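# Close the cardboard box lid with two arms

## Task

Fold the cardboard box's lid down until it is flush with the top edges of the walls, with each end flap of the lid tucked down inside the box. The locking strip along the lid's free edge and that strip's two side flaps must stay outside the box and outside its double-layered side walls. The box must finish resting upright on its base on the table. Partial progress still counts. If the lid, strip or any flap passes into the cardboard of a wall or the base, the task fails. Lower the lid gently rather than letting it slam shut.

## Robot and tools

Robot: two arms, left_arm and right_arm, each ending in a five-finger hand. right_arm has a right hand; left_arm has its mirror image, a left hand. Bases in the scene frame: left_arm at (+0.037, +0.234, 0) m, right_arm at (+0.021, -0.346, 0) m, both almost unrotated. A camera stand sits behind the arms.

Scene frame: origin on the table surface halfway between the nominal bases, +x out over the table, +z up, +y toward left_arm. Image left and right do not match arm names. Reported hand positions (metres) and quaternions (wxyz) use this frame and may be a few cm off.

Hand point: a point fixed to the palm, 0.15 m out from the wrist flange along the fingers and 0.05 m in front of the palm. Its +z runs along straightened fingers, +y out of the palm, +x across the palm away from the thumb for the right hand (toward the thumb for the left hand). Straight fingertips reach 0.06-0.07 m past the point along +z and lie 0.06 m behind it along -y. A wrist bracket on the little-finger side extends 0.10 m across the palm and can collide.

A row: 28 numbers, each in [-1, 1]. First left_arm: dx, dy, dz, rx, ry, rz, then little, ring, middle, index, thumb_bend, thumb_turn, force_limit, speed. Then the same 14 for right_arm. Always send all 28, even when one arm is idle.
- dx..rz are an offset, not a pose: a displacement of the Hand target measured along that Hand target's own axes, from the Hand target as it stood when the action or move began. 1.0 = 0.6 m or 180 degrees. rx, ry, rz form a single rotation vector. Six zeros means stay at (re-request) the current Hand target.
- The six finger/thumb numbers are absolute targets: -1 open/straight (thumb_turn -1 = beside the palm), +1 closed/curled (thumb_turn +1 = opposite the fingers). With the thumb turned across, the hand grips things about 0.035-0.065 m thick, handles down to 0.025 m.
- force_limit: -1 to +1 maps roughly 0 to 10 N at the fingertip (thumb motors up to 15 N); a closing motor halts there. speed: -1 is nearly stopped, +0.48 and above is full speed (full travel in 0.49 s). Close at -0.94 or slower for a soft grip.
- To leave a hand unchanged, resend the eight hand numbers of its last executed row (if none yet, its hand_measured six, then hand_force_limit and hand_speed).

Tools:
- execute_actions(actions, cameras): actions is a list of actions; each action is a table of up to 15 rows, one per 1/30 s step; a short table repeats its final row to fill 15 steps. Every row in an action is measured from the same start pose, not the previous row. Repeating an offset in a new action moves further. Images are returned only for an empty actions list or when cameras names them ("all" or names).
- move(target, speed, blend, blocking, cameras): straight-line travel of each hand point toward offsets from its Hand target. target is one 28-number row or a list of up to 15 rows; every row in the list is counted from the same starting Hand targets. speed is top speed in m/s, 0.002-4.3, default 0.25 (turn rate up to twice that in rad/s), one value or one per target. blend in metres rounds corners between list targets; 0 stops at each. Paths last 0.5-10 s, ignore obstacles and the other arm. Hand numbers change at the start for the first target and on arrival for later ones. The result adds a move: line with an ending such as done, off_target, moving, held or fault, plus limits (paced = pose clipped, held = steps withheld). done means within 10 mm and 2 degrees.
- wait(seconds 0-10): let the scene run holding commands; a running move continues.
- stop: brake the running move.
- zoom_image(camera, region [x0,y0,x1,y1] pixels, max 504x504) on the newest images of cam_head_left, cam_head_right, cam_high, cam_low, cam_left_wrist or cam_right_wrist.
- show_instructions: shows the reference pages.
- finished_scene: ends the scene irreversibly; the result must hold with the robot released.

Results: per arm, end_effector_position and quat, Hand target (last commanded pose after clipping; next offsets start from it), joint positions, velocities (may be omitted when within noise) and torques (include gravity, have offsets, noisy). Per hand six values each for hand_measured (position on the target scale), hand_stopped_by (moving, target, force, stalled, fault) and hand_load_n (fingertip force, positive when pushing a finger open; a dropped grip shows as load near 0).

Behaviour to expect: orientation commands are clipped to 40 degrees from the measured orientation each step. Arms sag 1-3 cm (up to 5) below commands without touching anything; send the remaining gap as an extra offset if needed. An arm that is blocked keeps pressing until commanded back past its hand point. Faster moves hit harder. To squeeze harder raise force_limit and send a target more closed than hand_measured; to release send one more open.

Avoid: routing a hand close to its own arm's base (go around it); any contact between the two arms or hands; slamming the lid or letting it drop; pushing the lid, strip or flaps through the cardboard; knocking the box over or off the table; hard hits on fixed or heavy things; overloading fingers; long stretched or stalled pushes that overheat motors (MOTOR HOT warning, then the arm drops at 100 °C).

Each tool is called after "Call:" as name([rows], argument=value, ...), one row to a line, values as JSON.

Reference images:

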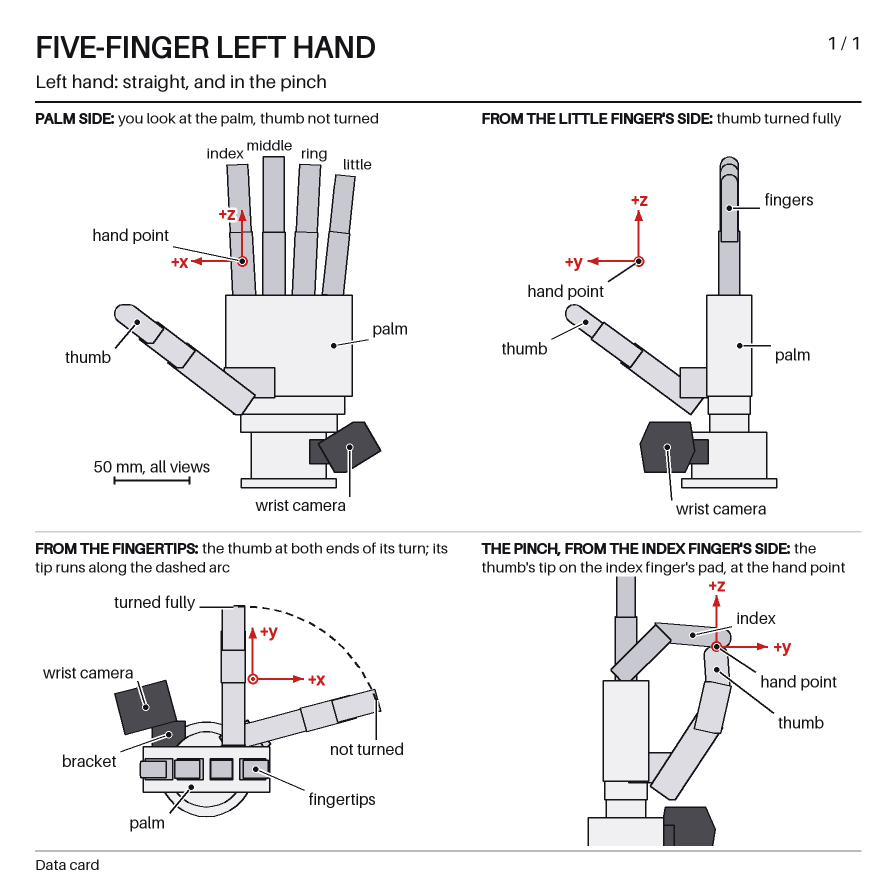

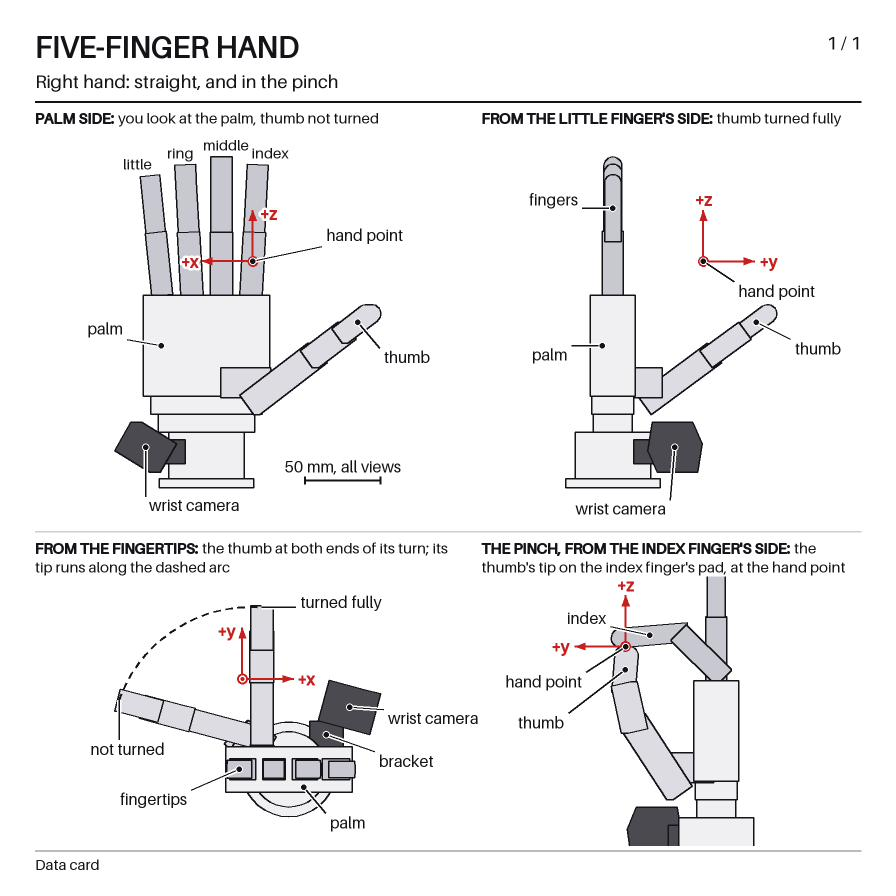

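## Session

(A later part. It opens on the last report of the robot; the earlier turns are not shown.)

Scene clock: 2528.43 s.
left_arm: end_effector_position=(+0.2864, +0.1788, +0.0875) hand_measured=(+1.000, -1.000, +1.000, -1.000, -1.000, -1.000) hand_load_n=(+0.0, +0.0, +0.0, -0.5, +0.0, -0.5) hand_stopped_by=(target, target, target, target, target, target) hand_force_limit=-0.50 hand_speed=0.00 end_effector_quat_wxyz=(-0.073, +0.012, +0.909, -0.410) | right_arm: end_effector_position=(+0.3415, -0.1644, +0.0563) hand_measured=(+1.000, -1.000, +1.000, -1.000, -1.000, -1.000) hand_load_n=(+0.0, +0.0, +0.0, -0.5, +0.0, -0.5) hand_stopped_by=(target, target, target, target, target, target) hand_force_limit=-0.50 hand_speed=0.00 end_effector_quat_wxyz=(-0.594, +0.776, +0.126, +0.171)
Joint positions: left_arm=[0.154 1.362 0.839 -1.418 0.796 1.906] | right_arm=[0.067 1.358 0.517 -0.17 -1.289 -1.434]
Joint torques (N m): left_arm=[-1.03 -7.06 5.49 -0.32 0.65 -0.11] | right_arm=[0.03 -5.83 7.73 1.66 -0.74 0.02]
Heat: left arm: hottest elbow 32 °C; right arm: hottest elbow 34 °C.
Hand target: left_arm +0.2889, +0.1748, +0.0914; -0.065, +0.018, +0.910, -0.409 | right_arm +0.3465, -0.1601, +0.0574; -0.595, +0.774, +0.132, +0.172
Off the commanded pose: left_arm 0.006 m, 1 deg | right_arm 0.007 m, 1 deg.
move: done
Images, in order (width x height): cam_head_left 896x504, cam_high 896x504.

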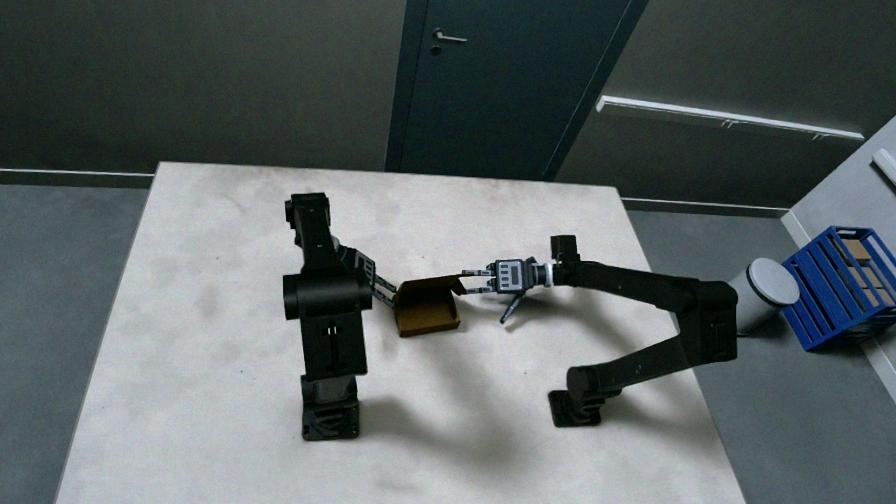

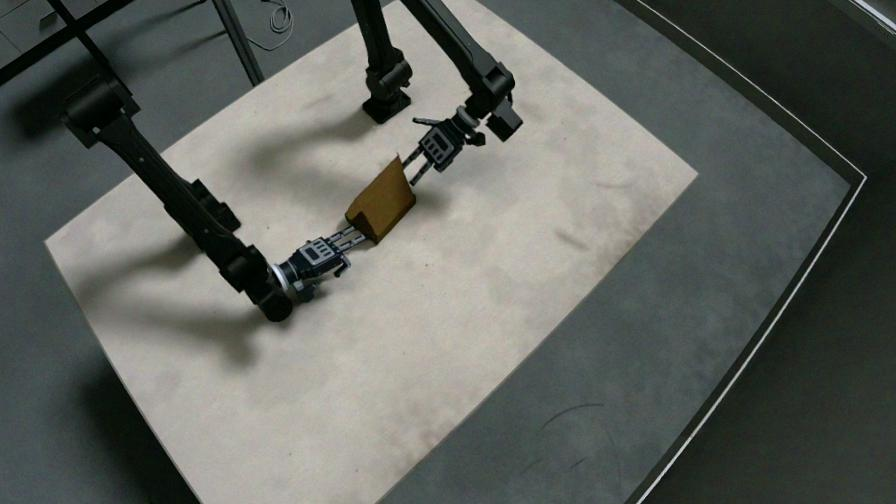

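Call:
move(target=[0,0,0,0,0,0,1,-1,1,-1,-1,-1,-0.5,0,-0.0151,-0.0128,0.0207,0,0,0,1,-1,1,-1,-1,-1,-0.5,0], speed=0.04, cameras=["cam_head_left","cam_high"])

Call:
zoom_image(camera="cam_head_left", region=[375, 260, 485, 342])

Call:
zoom_image(camera="cam_high", region=[330, 150, 450, 270])

Scene clock: 2545.23 s.
left_arm: end_effector_position=(+0.2864, +0.1788, +0.0875) hand_measured=(+1.000, -1.000, +1.000, -1.000, -1.000, -1.000) hand_load_n=(+0.0, +0.0, +0.0, -0.5, +0.0, +0.0) hand_stopped_by=(target, target, target, target, target, target) hand_force_limit=-0.50 hand_speed=0.00 end_effector_quat_wxyz=(-0.073, +0.012, +0.909, -0.410) | right_arm: end_effector_position=(+0.3370, -0.1504, +0.0531) hand_measured=(+1.000, -1.000, +1.000, -1.000, -1.000, -1.000) hand_load_n=(+0.0, +0.0, +0.0, -0.5, +0.0, -0.5) hand_stopped_by=(target, target, target, target, target, target) hand_force_limit=-0.50 hand_speed=0.00 end_effector_quat_wxyz=(-0.594, +0.777, +0.124, +0.167)
Joint positions: left_arm=[0.154 1.362 0.839 -1.418 0.796 1.906] | right_arm=[0.115 1.356 0.485 -0.026 -1.261 -1.306]
Joint torques (N m): left_arm=[-0.62 -7.3 5.64 -0.4 0.63 -0.09] | right_arm=[-0.03 -8 6.32 1.76 -0.68 0.02]
Heat: left arm: hottest elbow 32 °C; right arm: hottest elbow 34 °C.
Hand target: left_arm +0.2889, +0.1748, +0.0914; -0.065, +0.018, +0.910, -0.409 | right_arm +0.3365, -0.1461, +0.0574; -0.595, +0.774, +0.132, +0.172
Off the commanded pose: left_arm 0.006 m, 1 deg | right_arm 0.006 m, 1 deg.
move: done
Images, in order (width x height): cam_head_left 896x504, cam_high 896x504.

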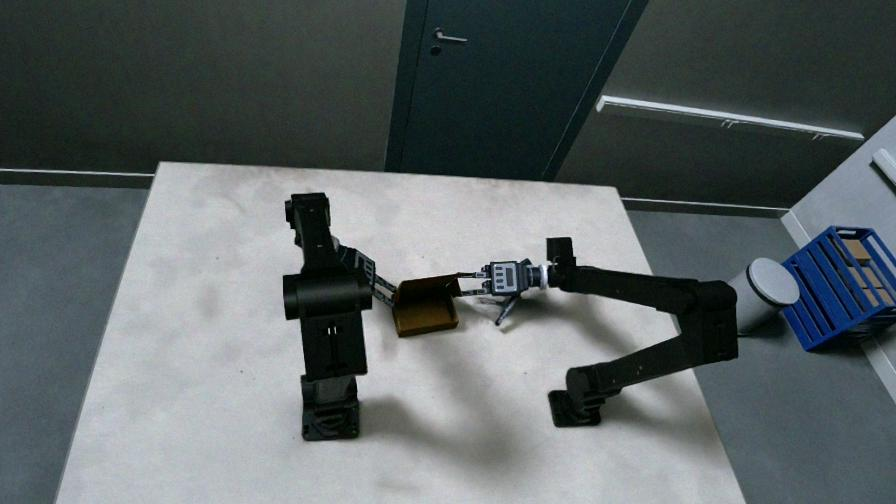

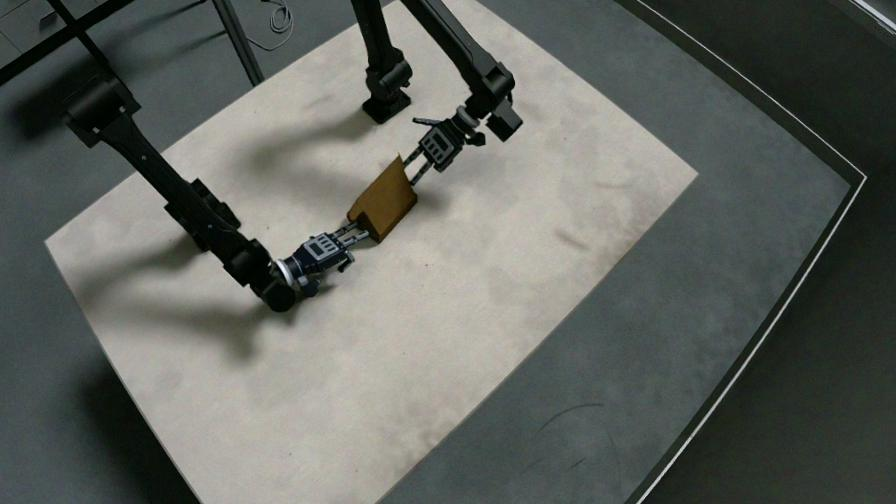

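Scaled by 4.582 from the camera's 896x504 image, which has a finer 1280x720 frame.

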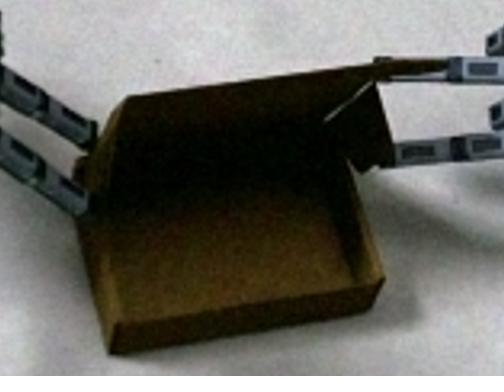

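Scaled by 4.200 from the camera's 896x504 image, which has a finer 1280x720 frame.

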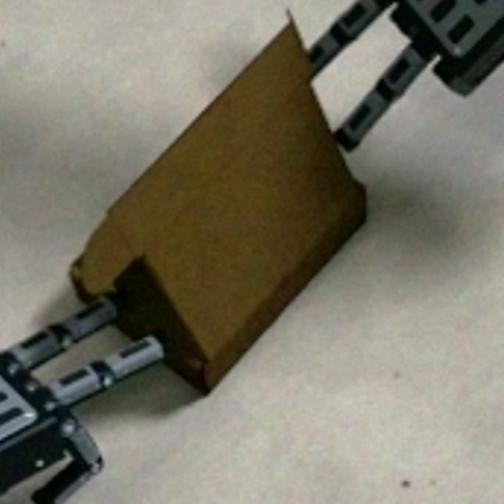

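Call:
move(target=[-0.0234,-0.0027,-0.0007,0,0,0,1,-1,1,-1,-1,-1,-0.5,0,0,0,0,0,0,0,1,-1,1,-1,-1,-1,-0.5,0], speed=0.04, cameras=["cam_head_left","cam_high"])

Call:
zoom_image(camera="cam_head_left", region=[375, 260, 485, 342])

Call:
zoom_image(camera="cam_high", region=[330, 150, 450, 270])

Scene clock: 2571.77 s.
left_arm: end_effector_position=(+0.2875, +0.1756, +0.0860) hand_measured=(+1.000, -1.000, +1.000, -1.000, -1.000, -1.000) hand_load_n=(+0.0, +0.0, +0.0, +0.0, +0.0, -0.5) hand_stopped_by=(target, target, target, target, target, target) hand_force_limit=-0.50 hand_speed=0.00 end_effector_quat_wxyz=(-0.075, +0.010, +0.909, -0.411) | right_arm: end_effector_position=(+0.3370, -0.1504, +0.0532) hand_measured=(+1.000, -1.000, +1.000, -1.000, -1.000, -1.000) hand_load_n=(+0.0, +0.0, +0.0, -0.5, +0.0, -0.5) hand_stopped_by=(target, target, target, target, target, target) hand_force_limit=-0.50 hand_speed=0.00 end_effector_quat_wxyz=(-0.594, +0.777, +0.124, +0.167)
Joint positions: left_arm=[0.143 1.367 0.839 -1.407 0.8 1.891] | right_arm=[0.115 1.356 0.485 -0.026 -1.261 -1.305]
Joint torques (N m): left_arm=[-1.2 -5.07 7.77 -0.38 0.64 -0.07] | right_arm=[-0.03 -7.77 6.34 1.72 -0.7 0.01]
Heat: left arm: hottest elbow 32 °C; right arm: hottest elbow 34 °C.
Hand target: left_arm +0.3029, +0.1728, +0.0914; -0.065, +0.018, +0.910, -0.409 | right_arm +0.3365, -0.1462, +0.0574; -0.595, +0.774, +0.132, +0.171
Off the commanded pose: left_arm 0.017 m, 1 deg | right_arm 0.006 m, 1 deg.
move: off_target (left_arm)
Images, in order (width x height): cam_head_left 896x504, cam_high 896x504.

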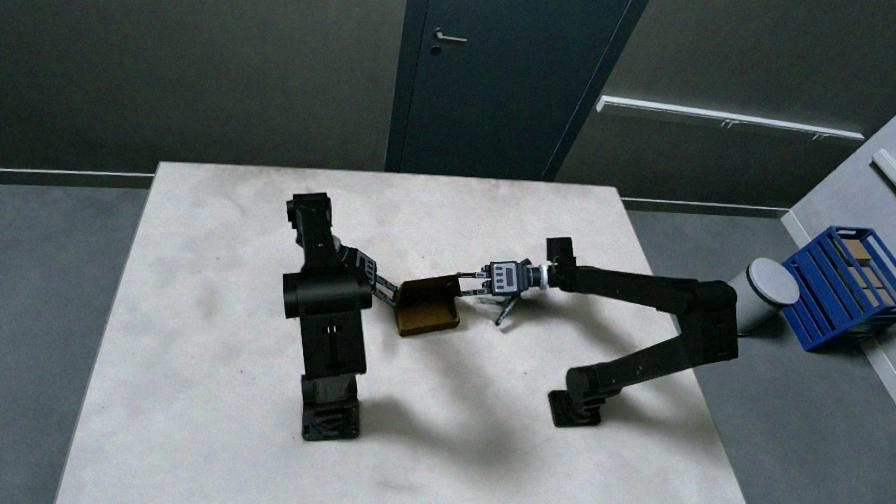

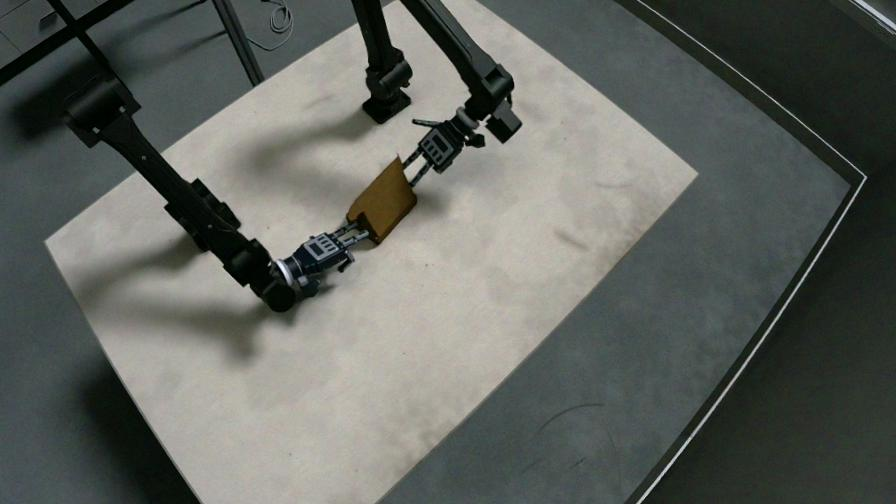

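Scaled by 4.582 from the camera's 896x504 image, which has a finer 1280x720 frame.

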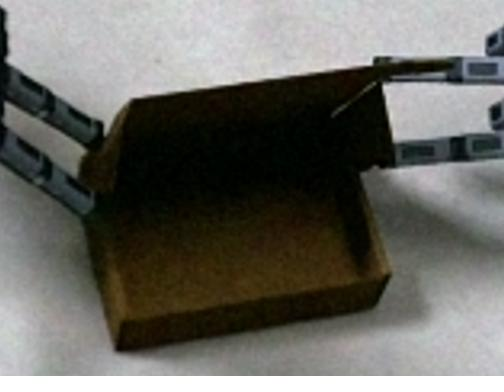

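Scaled by 4.200 from the camera's 896x504 image, which has a finer 1280x720 frame.

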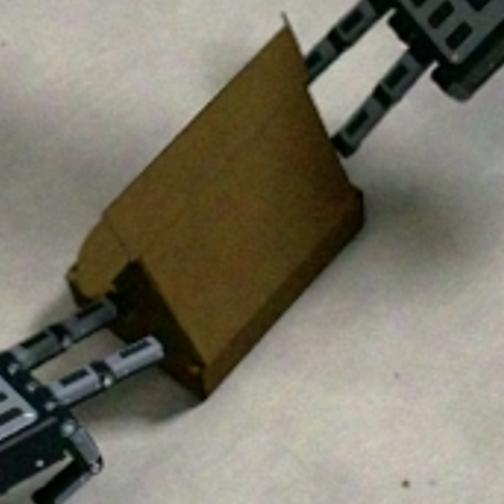

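Call:
zoom_image(camera="cam_head_left", region=[385, 265, 435, 310])

Call:
zoom_image(camera="cam_head_left", region=[430, 265, 480, 310])

Call:
zoom_image(camera="cam_high", region=[340, 195, 390, 250])

Call:
zoom_image(camera="cam_high", region=[390, 150, 440, 200])

Scaled by 10.080 from the camera's 896x504 image, which has a finer 1280x720 frame.

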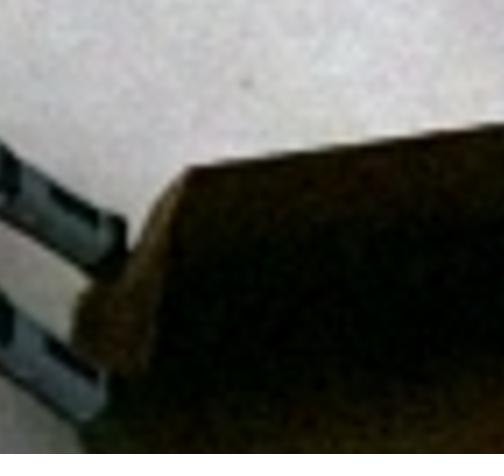

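Scaled by 10.080 from the camera's 896x504 image, which has a finer 1280x720 frame.

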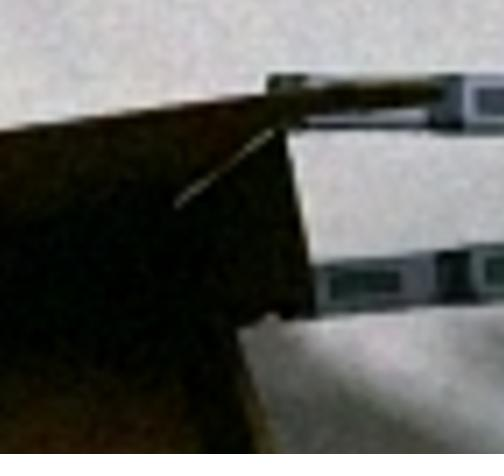

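Scaled by 9.164 from the camera's 896x504 image, which has a finer 1280x720 frame.

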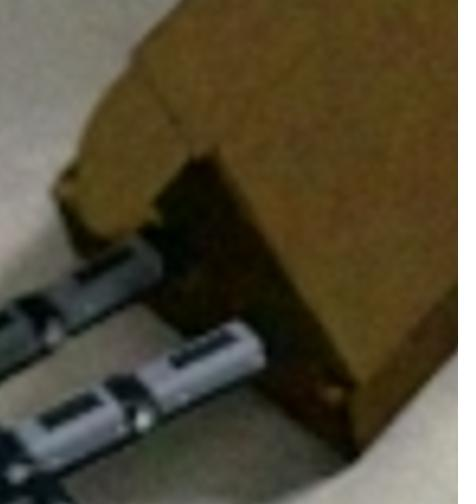

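Scaled by 10.080 from the camera's 896x504 image, which has a finer 1280x720 frame.

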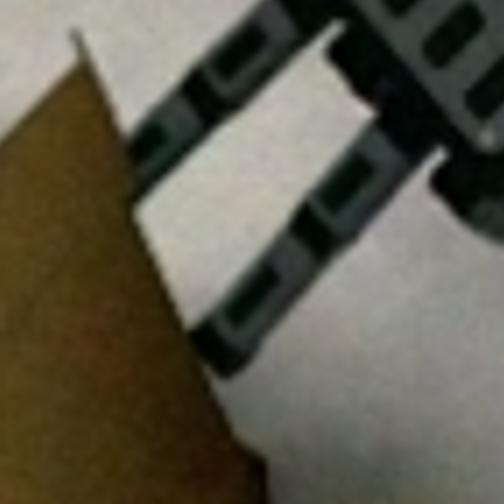

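Call:
move(target=[-0.0007,-0.0055,0.0062,0,0,0,1,-1,1,-1,-1,-1,-0.5,0,0,0,0,0,0,0,1,-1,1,-1,-1,-1,-0.5,0], speed=0.04, cameras=["cam_head_left","cam_high"])

Call:
zoom_image(camera="cam_head_left", region=[375, 260, 485, 342])

Call:
zoom_image(camera="cam_high", region=[330, 150, 450, 270])

Scene clock: 2633.50 s.
left_arm: end_effector_position=(+0.2888, +0.1711, +0.0857) hand_measured=(+1.000, -1.000, +1.000, -1.000, -1.000, -1.000) hand_load_n=(+0.0, +0.0, +0.0, +0.0, +0.0, -0.5) hand_stopped_by=(target, target, target, target, target, target) hand_force_limit=-0.50 hand_speed=0.00 end_effector_quat_wxyz=(-0.076, +0.010, +0.908, -0.411) | right_arm: end_effector_position=(+0.3370, -0.1504, +0.0532) hand_measured=(+1.000, -1.000, +1.000, -1.000, -1.000, -1.000) hand_load_n=(+0.0, -0.5, +0.0, -1.0, +0.0, +0.0) hand_stopped_by=(target, target, target, target, target, target) hand_force_limit=-0.50 hand_speed=0.00 end_effector_quat_wxyz=(-0.594, +0.777, +0.124, +0.167)
Joint positions: left_arm=[0.128 1.367 0.839 -1.394 0.805 1.87] | right_arm=[0.115 1.356 0.485 -0.026 -1.261 -1.305]
Joint torques (N m): left_arm=[-1.08 -5.42 7.6 -0.32 0.65 -0.1] | right_arm=[0.03 -7.88 6.34 1.72 -0.7 0]
Heat: left arm: hottest elbow 35 °C; right arm: hottest elbow 34 °C.
Hand target: left_arm +0.3029, +0.1679, +0.0914; -0.065, +0.018, +0.910, -0.409 | right_arm +0.3365, -0.1462, +0.0574; -0.595, +0.774, +0.132, +0.171
Off the commanded pose: left_arm 0.016 m, 2 deg | right_arm 0.006 m, 1 deg.
move: off_target (left_arm)
Images, in order (width x height): cam_head_left 896x504, cam_high 896x504.

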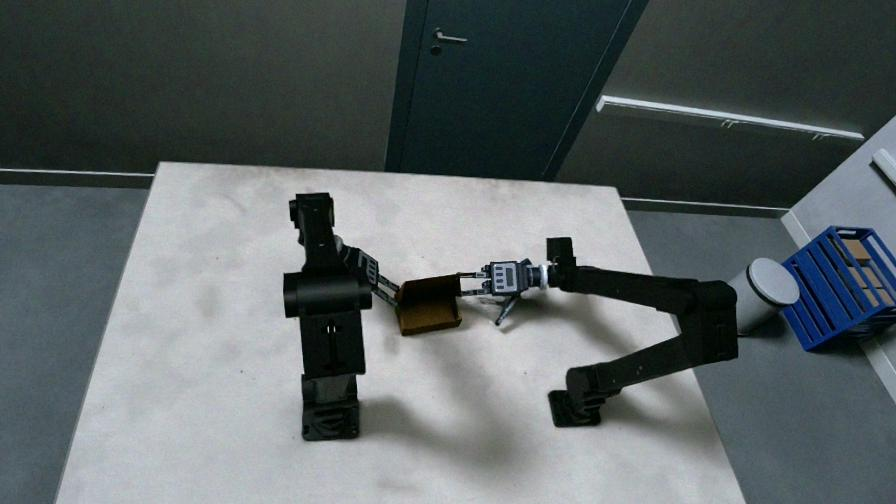

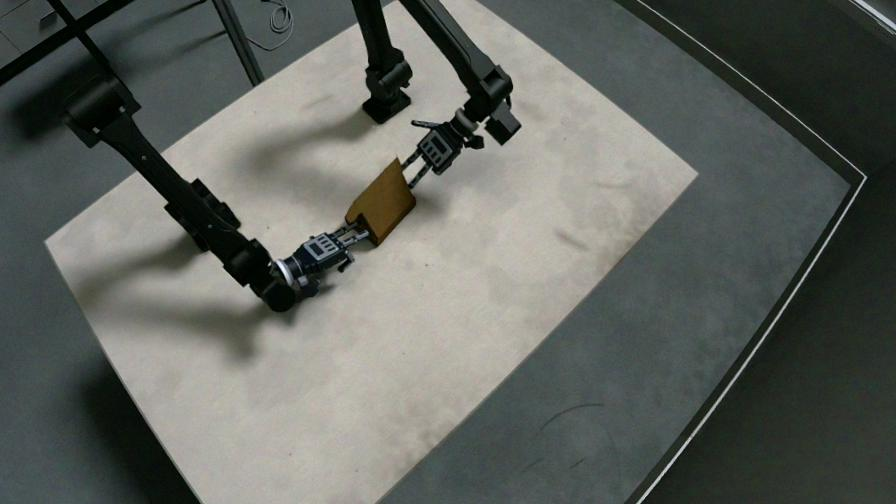

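Scaled by 4.582 from the camera's 896x504 image, which has a finer 1280x720 frame.

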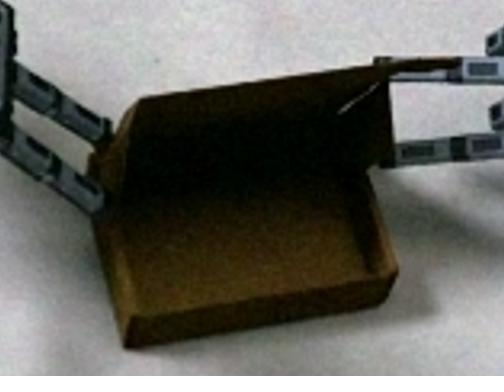

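Scaled by 4.200 from the camera's 896x504 image, which has a finer 1280x720 frame.

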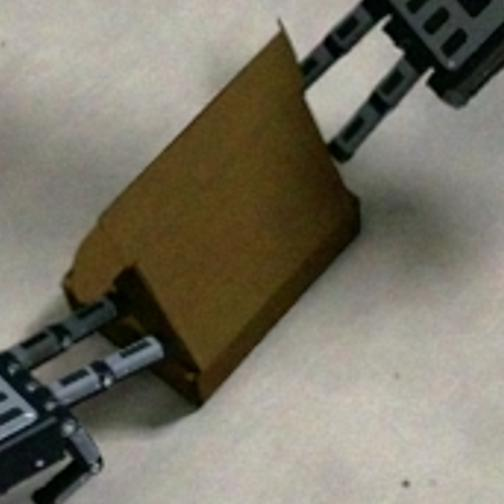

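Call:
move(target=[-0.0009,-0.0067,0.0074,0,0,0,1,-1,1,-1,-1,-1,-0.5,0,0,-0.0034,0.0129,0,0,0,1,-1,1,-1,-1,-1,-0.5,0], speed=0.04, cameras=["cam_head_left","cam_high"])

Call:
zoom_image(camera="cam_head_left", region=[375, 260, 485, 342])

Call:
zoom_image(camera="cam_high", region=[330, 150, 450, 270])

Scene clock: 2651.93 s.
left_arm: end_effector_position=(+0.2904, +0.1661, +0.0854) hand_measured=(+1.000, -1.000, +1.000, -1.000, -1.000, -1.000) hand_load_n=(+0.0, +0.0, +0.0, -0.5, +0.0, +0.0) hand_stopped_by=(target, target, target, target, target, target) hand_force_limit=-0.50 hand_speed=0.00 end_effector_quat_wxyz=(-0.076, +0.008, +0.909, -0.411) | right_arm: end_effector_position=(+0.3374, -0.1436, +0.0533) hand_measured=(+1.000, -1.000, +1.000, -1.000, -1.000, -1.000) hand_load_n=(+0.0, +0.0, +0.0, -1.0, +0.0, +0.0) hand_stopped_by=(target, target, target, target, target, target) hand_force_limit=-0.50 hand_speed=0.00 end_effector_quat_wxyz=(-0.593, +0.778, +0.124, +0.169)
Joint positions: left_arm=[0.112 1.367 0.839 -1.378 0.81 1.844] | right_arm=[0.138 1.356 0.476 0.041 -1.242 -1.246]
Joint torques (N m): left_arm=[-1.2 -5.77 7.17 -0.23 0.65 -0.1] | right_arm=[0.21 -7.59 6.38 1.85 -0.71 0.04]
Heat: left arm: hottest elbow 35 °C; right arm: hottest elbow 34 °C.
Hand target: left_arm +0.3029, +0.1618, +0.0914; -0.065, +0.018, +0.910, -0.409 | right_arm +0.3364, -0.1383, +0.0574; -0.595, +0.774, +0.132, +0.171
Off the commanded pose: left_arm 0.014 m, 2 deg | right_arm 0.007 m, 1 deg.
move: off_target (left_arm)
Images, in order (width x height): cam_head_left 896x504, cam_high 896x504.

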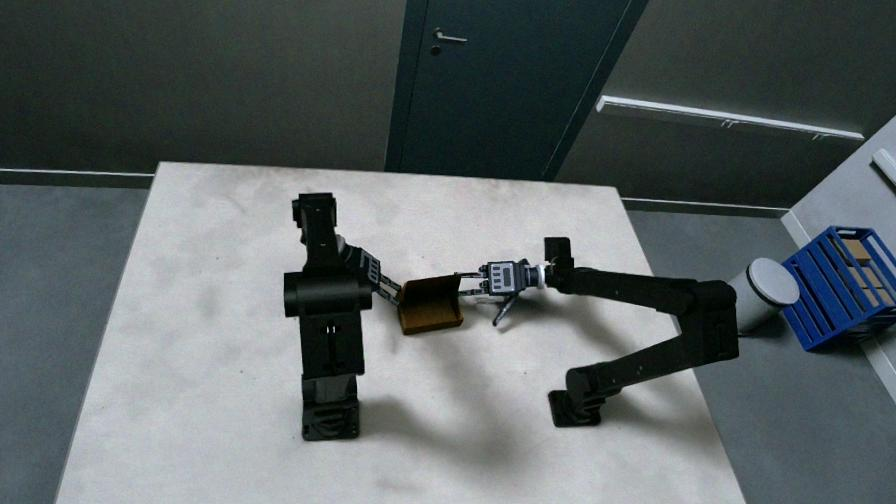

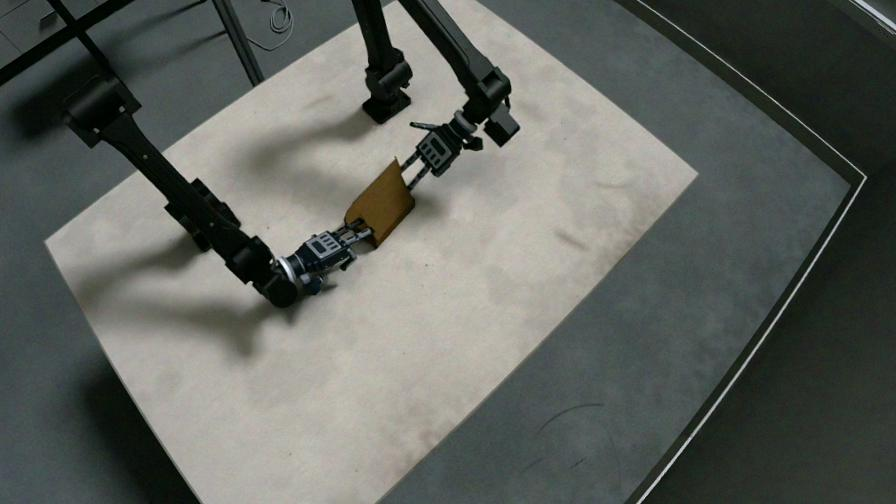

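Scaled by 4.582 from the camera's 896x504 image, which has a finer 1280x720 frame.

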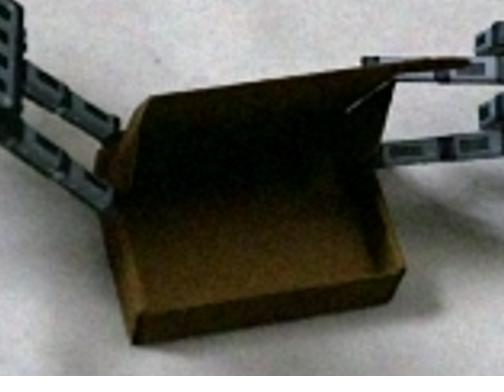

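Scaled by 4.200 from the camera's 896x504 image, which has a finer 1280x720 frame.

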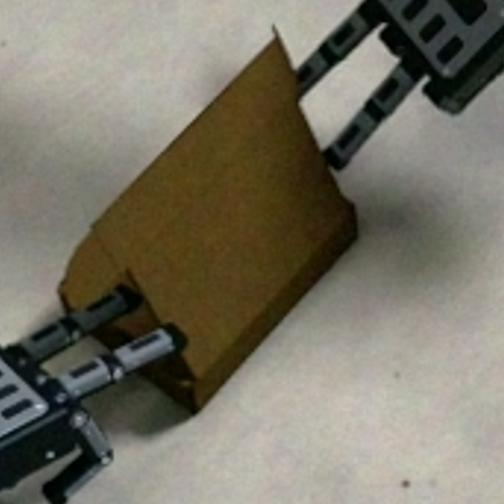

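Call:
move(target=[-0.0015,-0.0111,0.0124,0,0,0,1,-1,1,-1,-1,-1,-0.5,0,0,0,0,0,0,0,1,-1,1,-1,-1,-1,-0.5,0], speed=0.04, cameras=["cam_head_left","cam_high"])

Call:
zoom_image(camera="cam_head_left", region=[375, 260, 485, 342])

Call:
zoom_image(camera="cam_high", region=[330, 150, 450, 270])

Scene clock: 2694.73 s.
left_arm: end_effector_position=(+0.2930, +0.1569, +0.0847) hand_measured=(+1.000, -1.000, +1.000, -1.000, -1.000, -1.000) hand_load_n=(+0.5, +0.0, +0.0, +0.0, +0.0, +0.0) hand_stopped_by=(target, target, target, target, target, target) hand_force_limit=-0.50 hand_speed=0.00 end_effector_quat_wxyz=(-0.077, +0.008, +0.909, -0.410) | right_arm: end_effector_position=(+0.3373, -0.1436, +0.0532) hand_measured=(+1.000, -1.000, +1.000, -1.000, -1.000, -1.000) hand_load_n=(+0.0, +0.0, +0.5, -1.0, +0.0, +0.0) hand_stopped_by=(target, target, target, target, target, target) hand_force_limit=-0.50 hand_speed=0.00 end_effector_quat_wxyz=(-0.593, +0.778, +0.123, +0.168)
Joint positions: left_arm=[0.082 1.367 0.839 -1.349 0.818 1.801] | right_arm=[0.138 1.356 0.476 0.041 -1.242 -1.245]
Joint torques (N m): left_arm=[-1.2 -6.83 6.84 -0.14 0.68 -0.12] | right_arm=[0.32 -7.53 6.35 1.96 -0.72 0.03]
Heat: left arm: hottest elbow 35 °C; right arm: hottest elbow 33 °C.
Hand target: left_arm +0.3030, +0.1519, +0.0914; -0.065, +0.018, +0.910, -0.409 | right_arm +0.3364, -0.1383, +0.0574; -0.595, +0.774, +0.132, +0.171
Off the commanded pose: left_arm 0.013 m, 2 deg | right_arm 0.007 m, 1 deg.
move: off_target (left_arm)
Images, in order (width x height): cam_head_left 896x504, cam_high 896x504.

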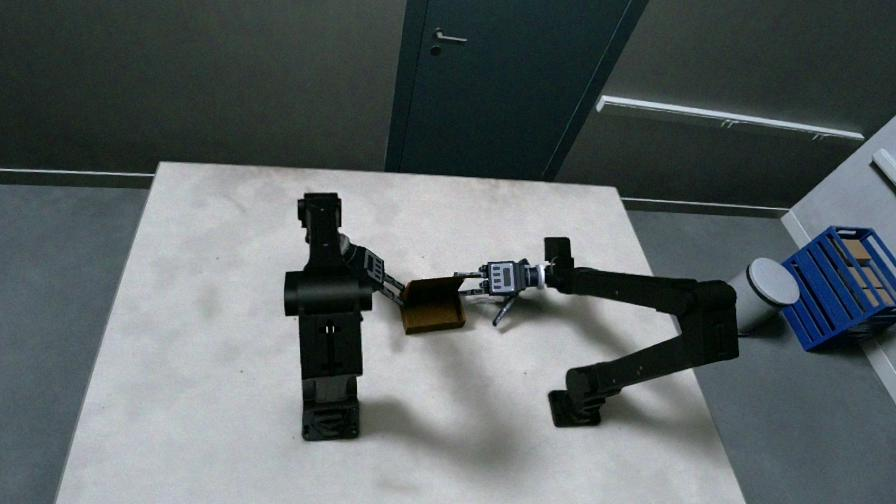

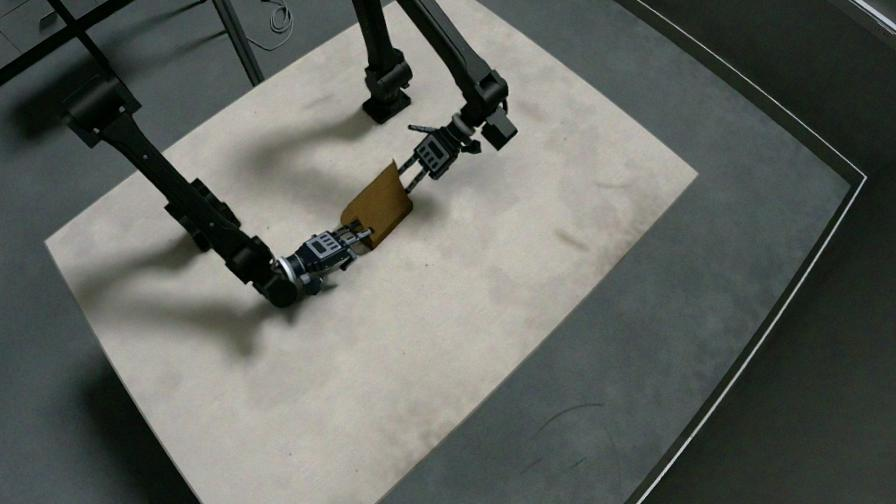

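Scaled by 4.582 from the camera's 896x504 image, which has a finer 1280x720 frame.

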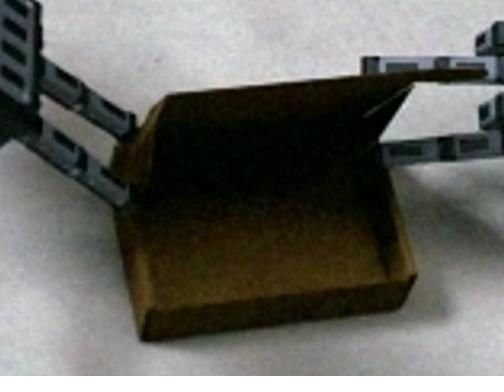

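Scaled by 4.200 from the camera's 896x504 image, which has a finer 1280x720 frame.

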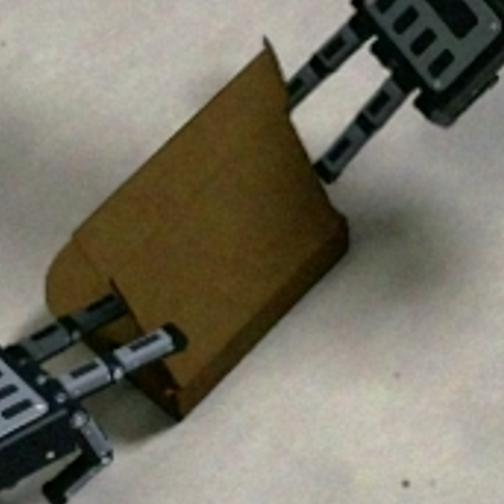

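Call:
zoom_image(camera="cam_head_left", region=[390, 270, 430, 306])

Call:
zoom_image(camera="cam_head_left", region=[445, 270, 485, 306])

Call:
execute_actions(actions=[], cameras=["cam_head_right","cam_left_wrist","cam_right_wrist","cam_low"])

Call:
zoom_image(camera="cam_head_right", region=[370, 250, 480, 332])

Call:
zoom_image(camera="cam_left_wrist", region=[150, 0, 500, 300])

Scaled by 12.600 from the camera's 896x504 image, which has a finer 1280x720 frame.

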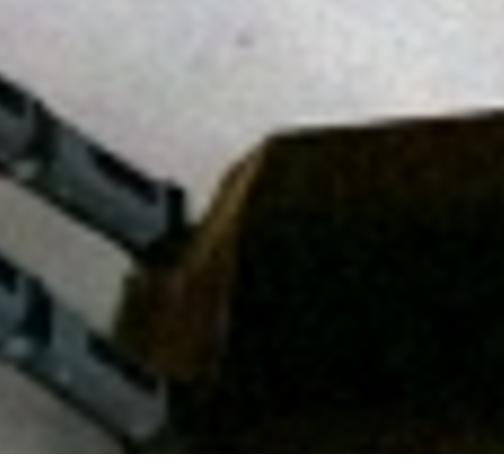

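Scaled by 12.600 from the camera's 896x504 image, which has a finer 1280x720 frame.

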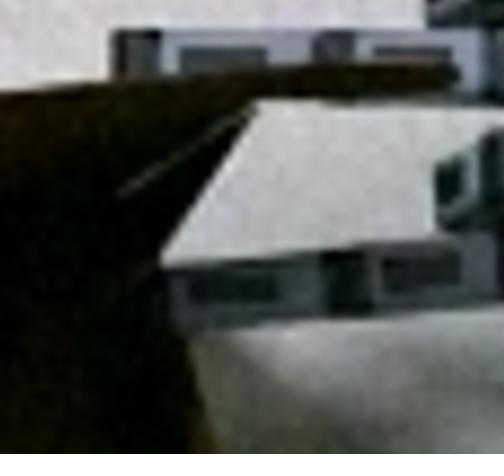

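Scene clock: 2704.33 s.
left_arm: end_effector_position=(+0.2930, +0.1569, +0.0848) hand_measured=(+1.000, -1.000, +1.000, -1.000, -1.000, -1.000) hand_load_n=(-0.5, +0.0, +0.0, +0.0, +0.0, +0.0) hand_stopped_by=(target, target, target, target, target, target) hand_force_limit=-0.50 hand_speed=0.00 end_effector_quat_wxyz=(-0.078, +0.007, +0.909, -0.410) | right_arm: end_effector_position=(+0.3373, -0.1436, +0.0532) hand_measured=(+1.000, -1.000, +1.000, -1.000, -1.000, -1.000) hand_load_n=(+0.0, +0.0, +0.0, -1.0, +0.0, +0.0) hand_stopped_by=(target, target, target, target, target, target) hand_force_limit=-0.50 hand_speed=0.00 end_effector_quat_wxyz=(-0.593, +0.778, +0.123, +0.168)
Joint positions: left_arm=[0.082 1.367 0.839 -1.349 0.818 1.801] | right_arm=[0.138 1.356 0.476 0.041 -1.242 -1.245]
Joint velocities: within noise
Joint torques (N m): left_arm=[-1.08 -6.77 6.83 -0.2 0.67 -0.09] | right_arm=[0.15 -7.71 6.35 1.92 -0.71 0.03]
Heat: left arm: hottest elbow 35 °C; right arm: hottest elbow 33 °C.
Hand target: left_arm +0.3030, +0.1519, +0.0914; -0.065, +0.018, +0.910, -0.409 | right_arm +0.3364, -0.1383, +0.0574; -0.595, +0.774, +0.132, +0.171
Off the commanded pose: left_arm 0.013 m, 2 deg | right_arm 0.007 m, 1 deg.
Images, in order (width x height): cam_head_right 896x504, cam_low 896x504, cam_left_wrist 672x504, cam_right_wrist 672x504.

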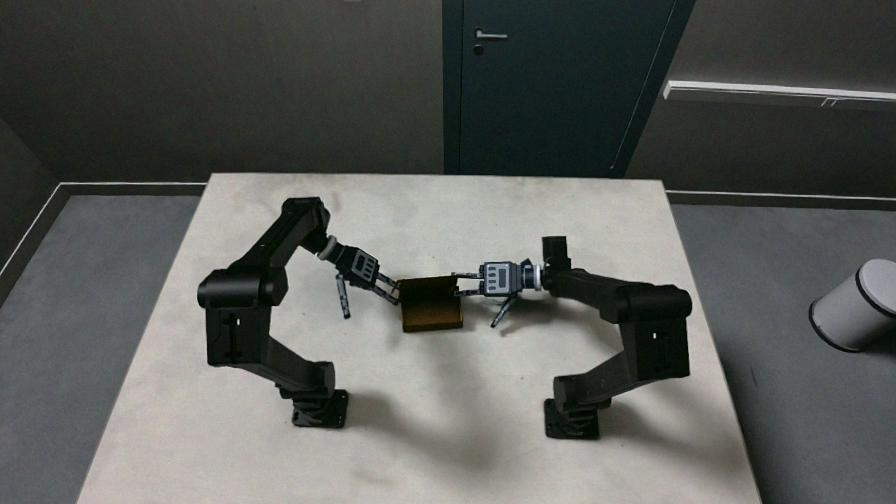

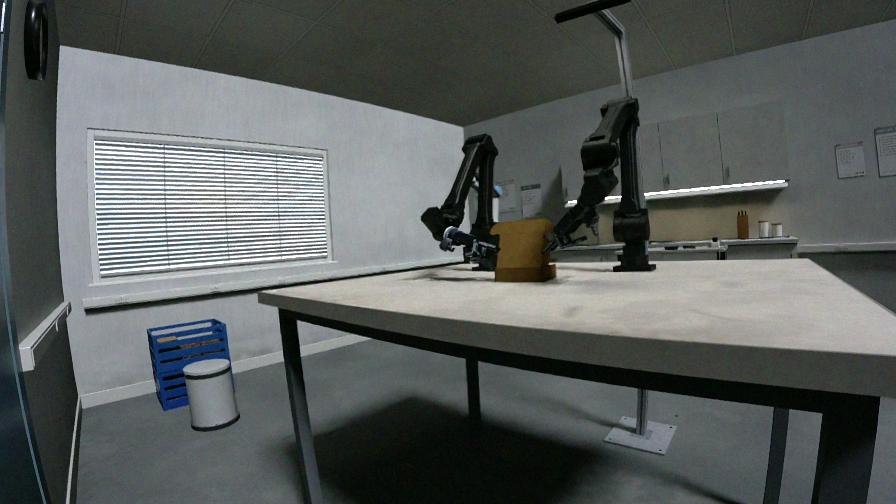

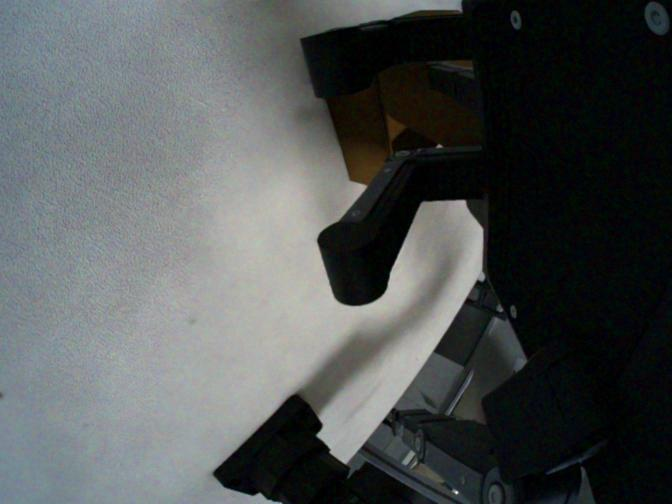

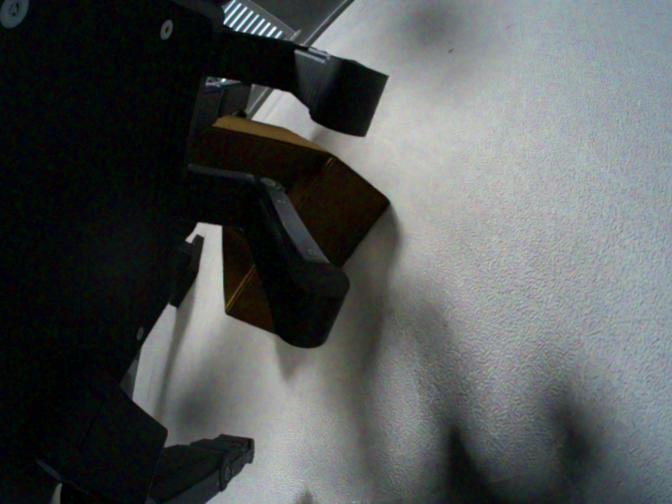

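Scaled by 4.582 from the camera's 896x504 image, which has a finer 1280x720 frame.

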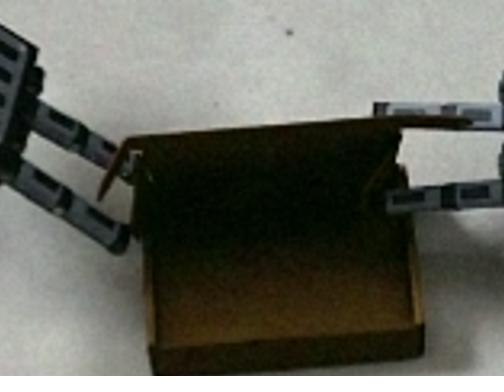

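Scaled by 1.440 from the camera's 672x504 image, which has a finer 960x720 frame.

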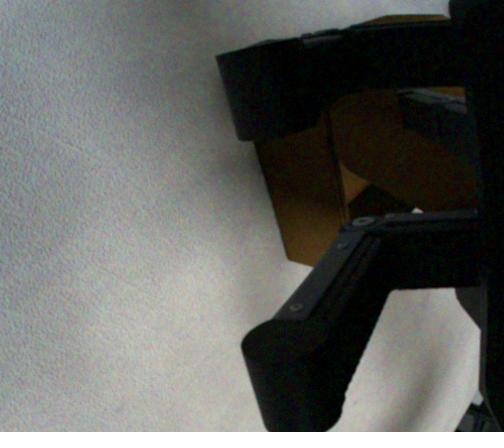

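Call:
zoom_image(camera="cam_left_wrist", region=[310, 10, 490, 200])

Call:
zoom_image(camera="cam_right_wrist", region=[180, 80, 400, 350])

Call:
zoom_image(camera="cam_head_right", region=[385, 270, 425, 310])

Scaled by 2.653 from the camera's 672x504 image, which has a finer 960x720 frame.

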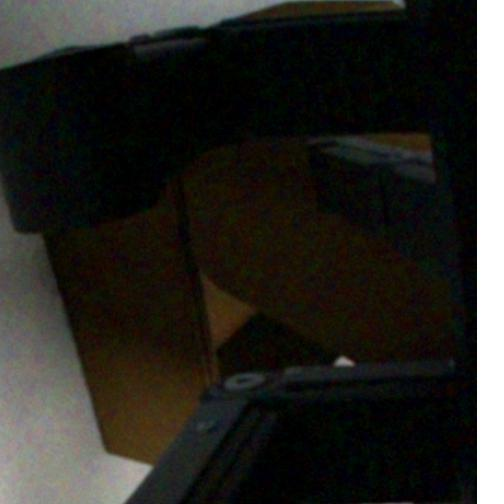

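Scaled by 1.867 from the camera's 672x504 image, which has a finer 960x720 frame.

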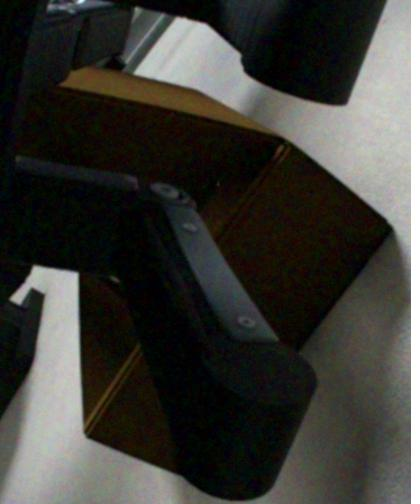

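Scaled by 12.600 from the camera's 896x504 image, which has a finer 1280x720 frame.

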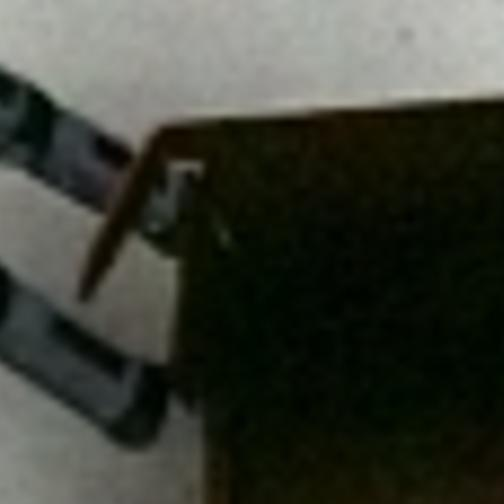

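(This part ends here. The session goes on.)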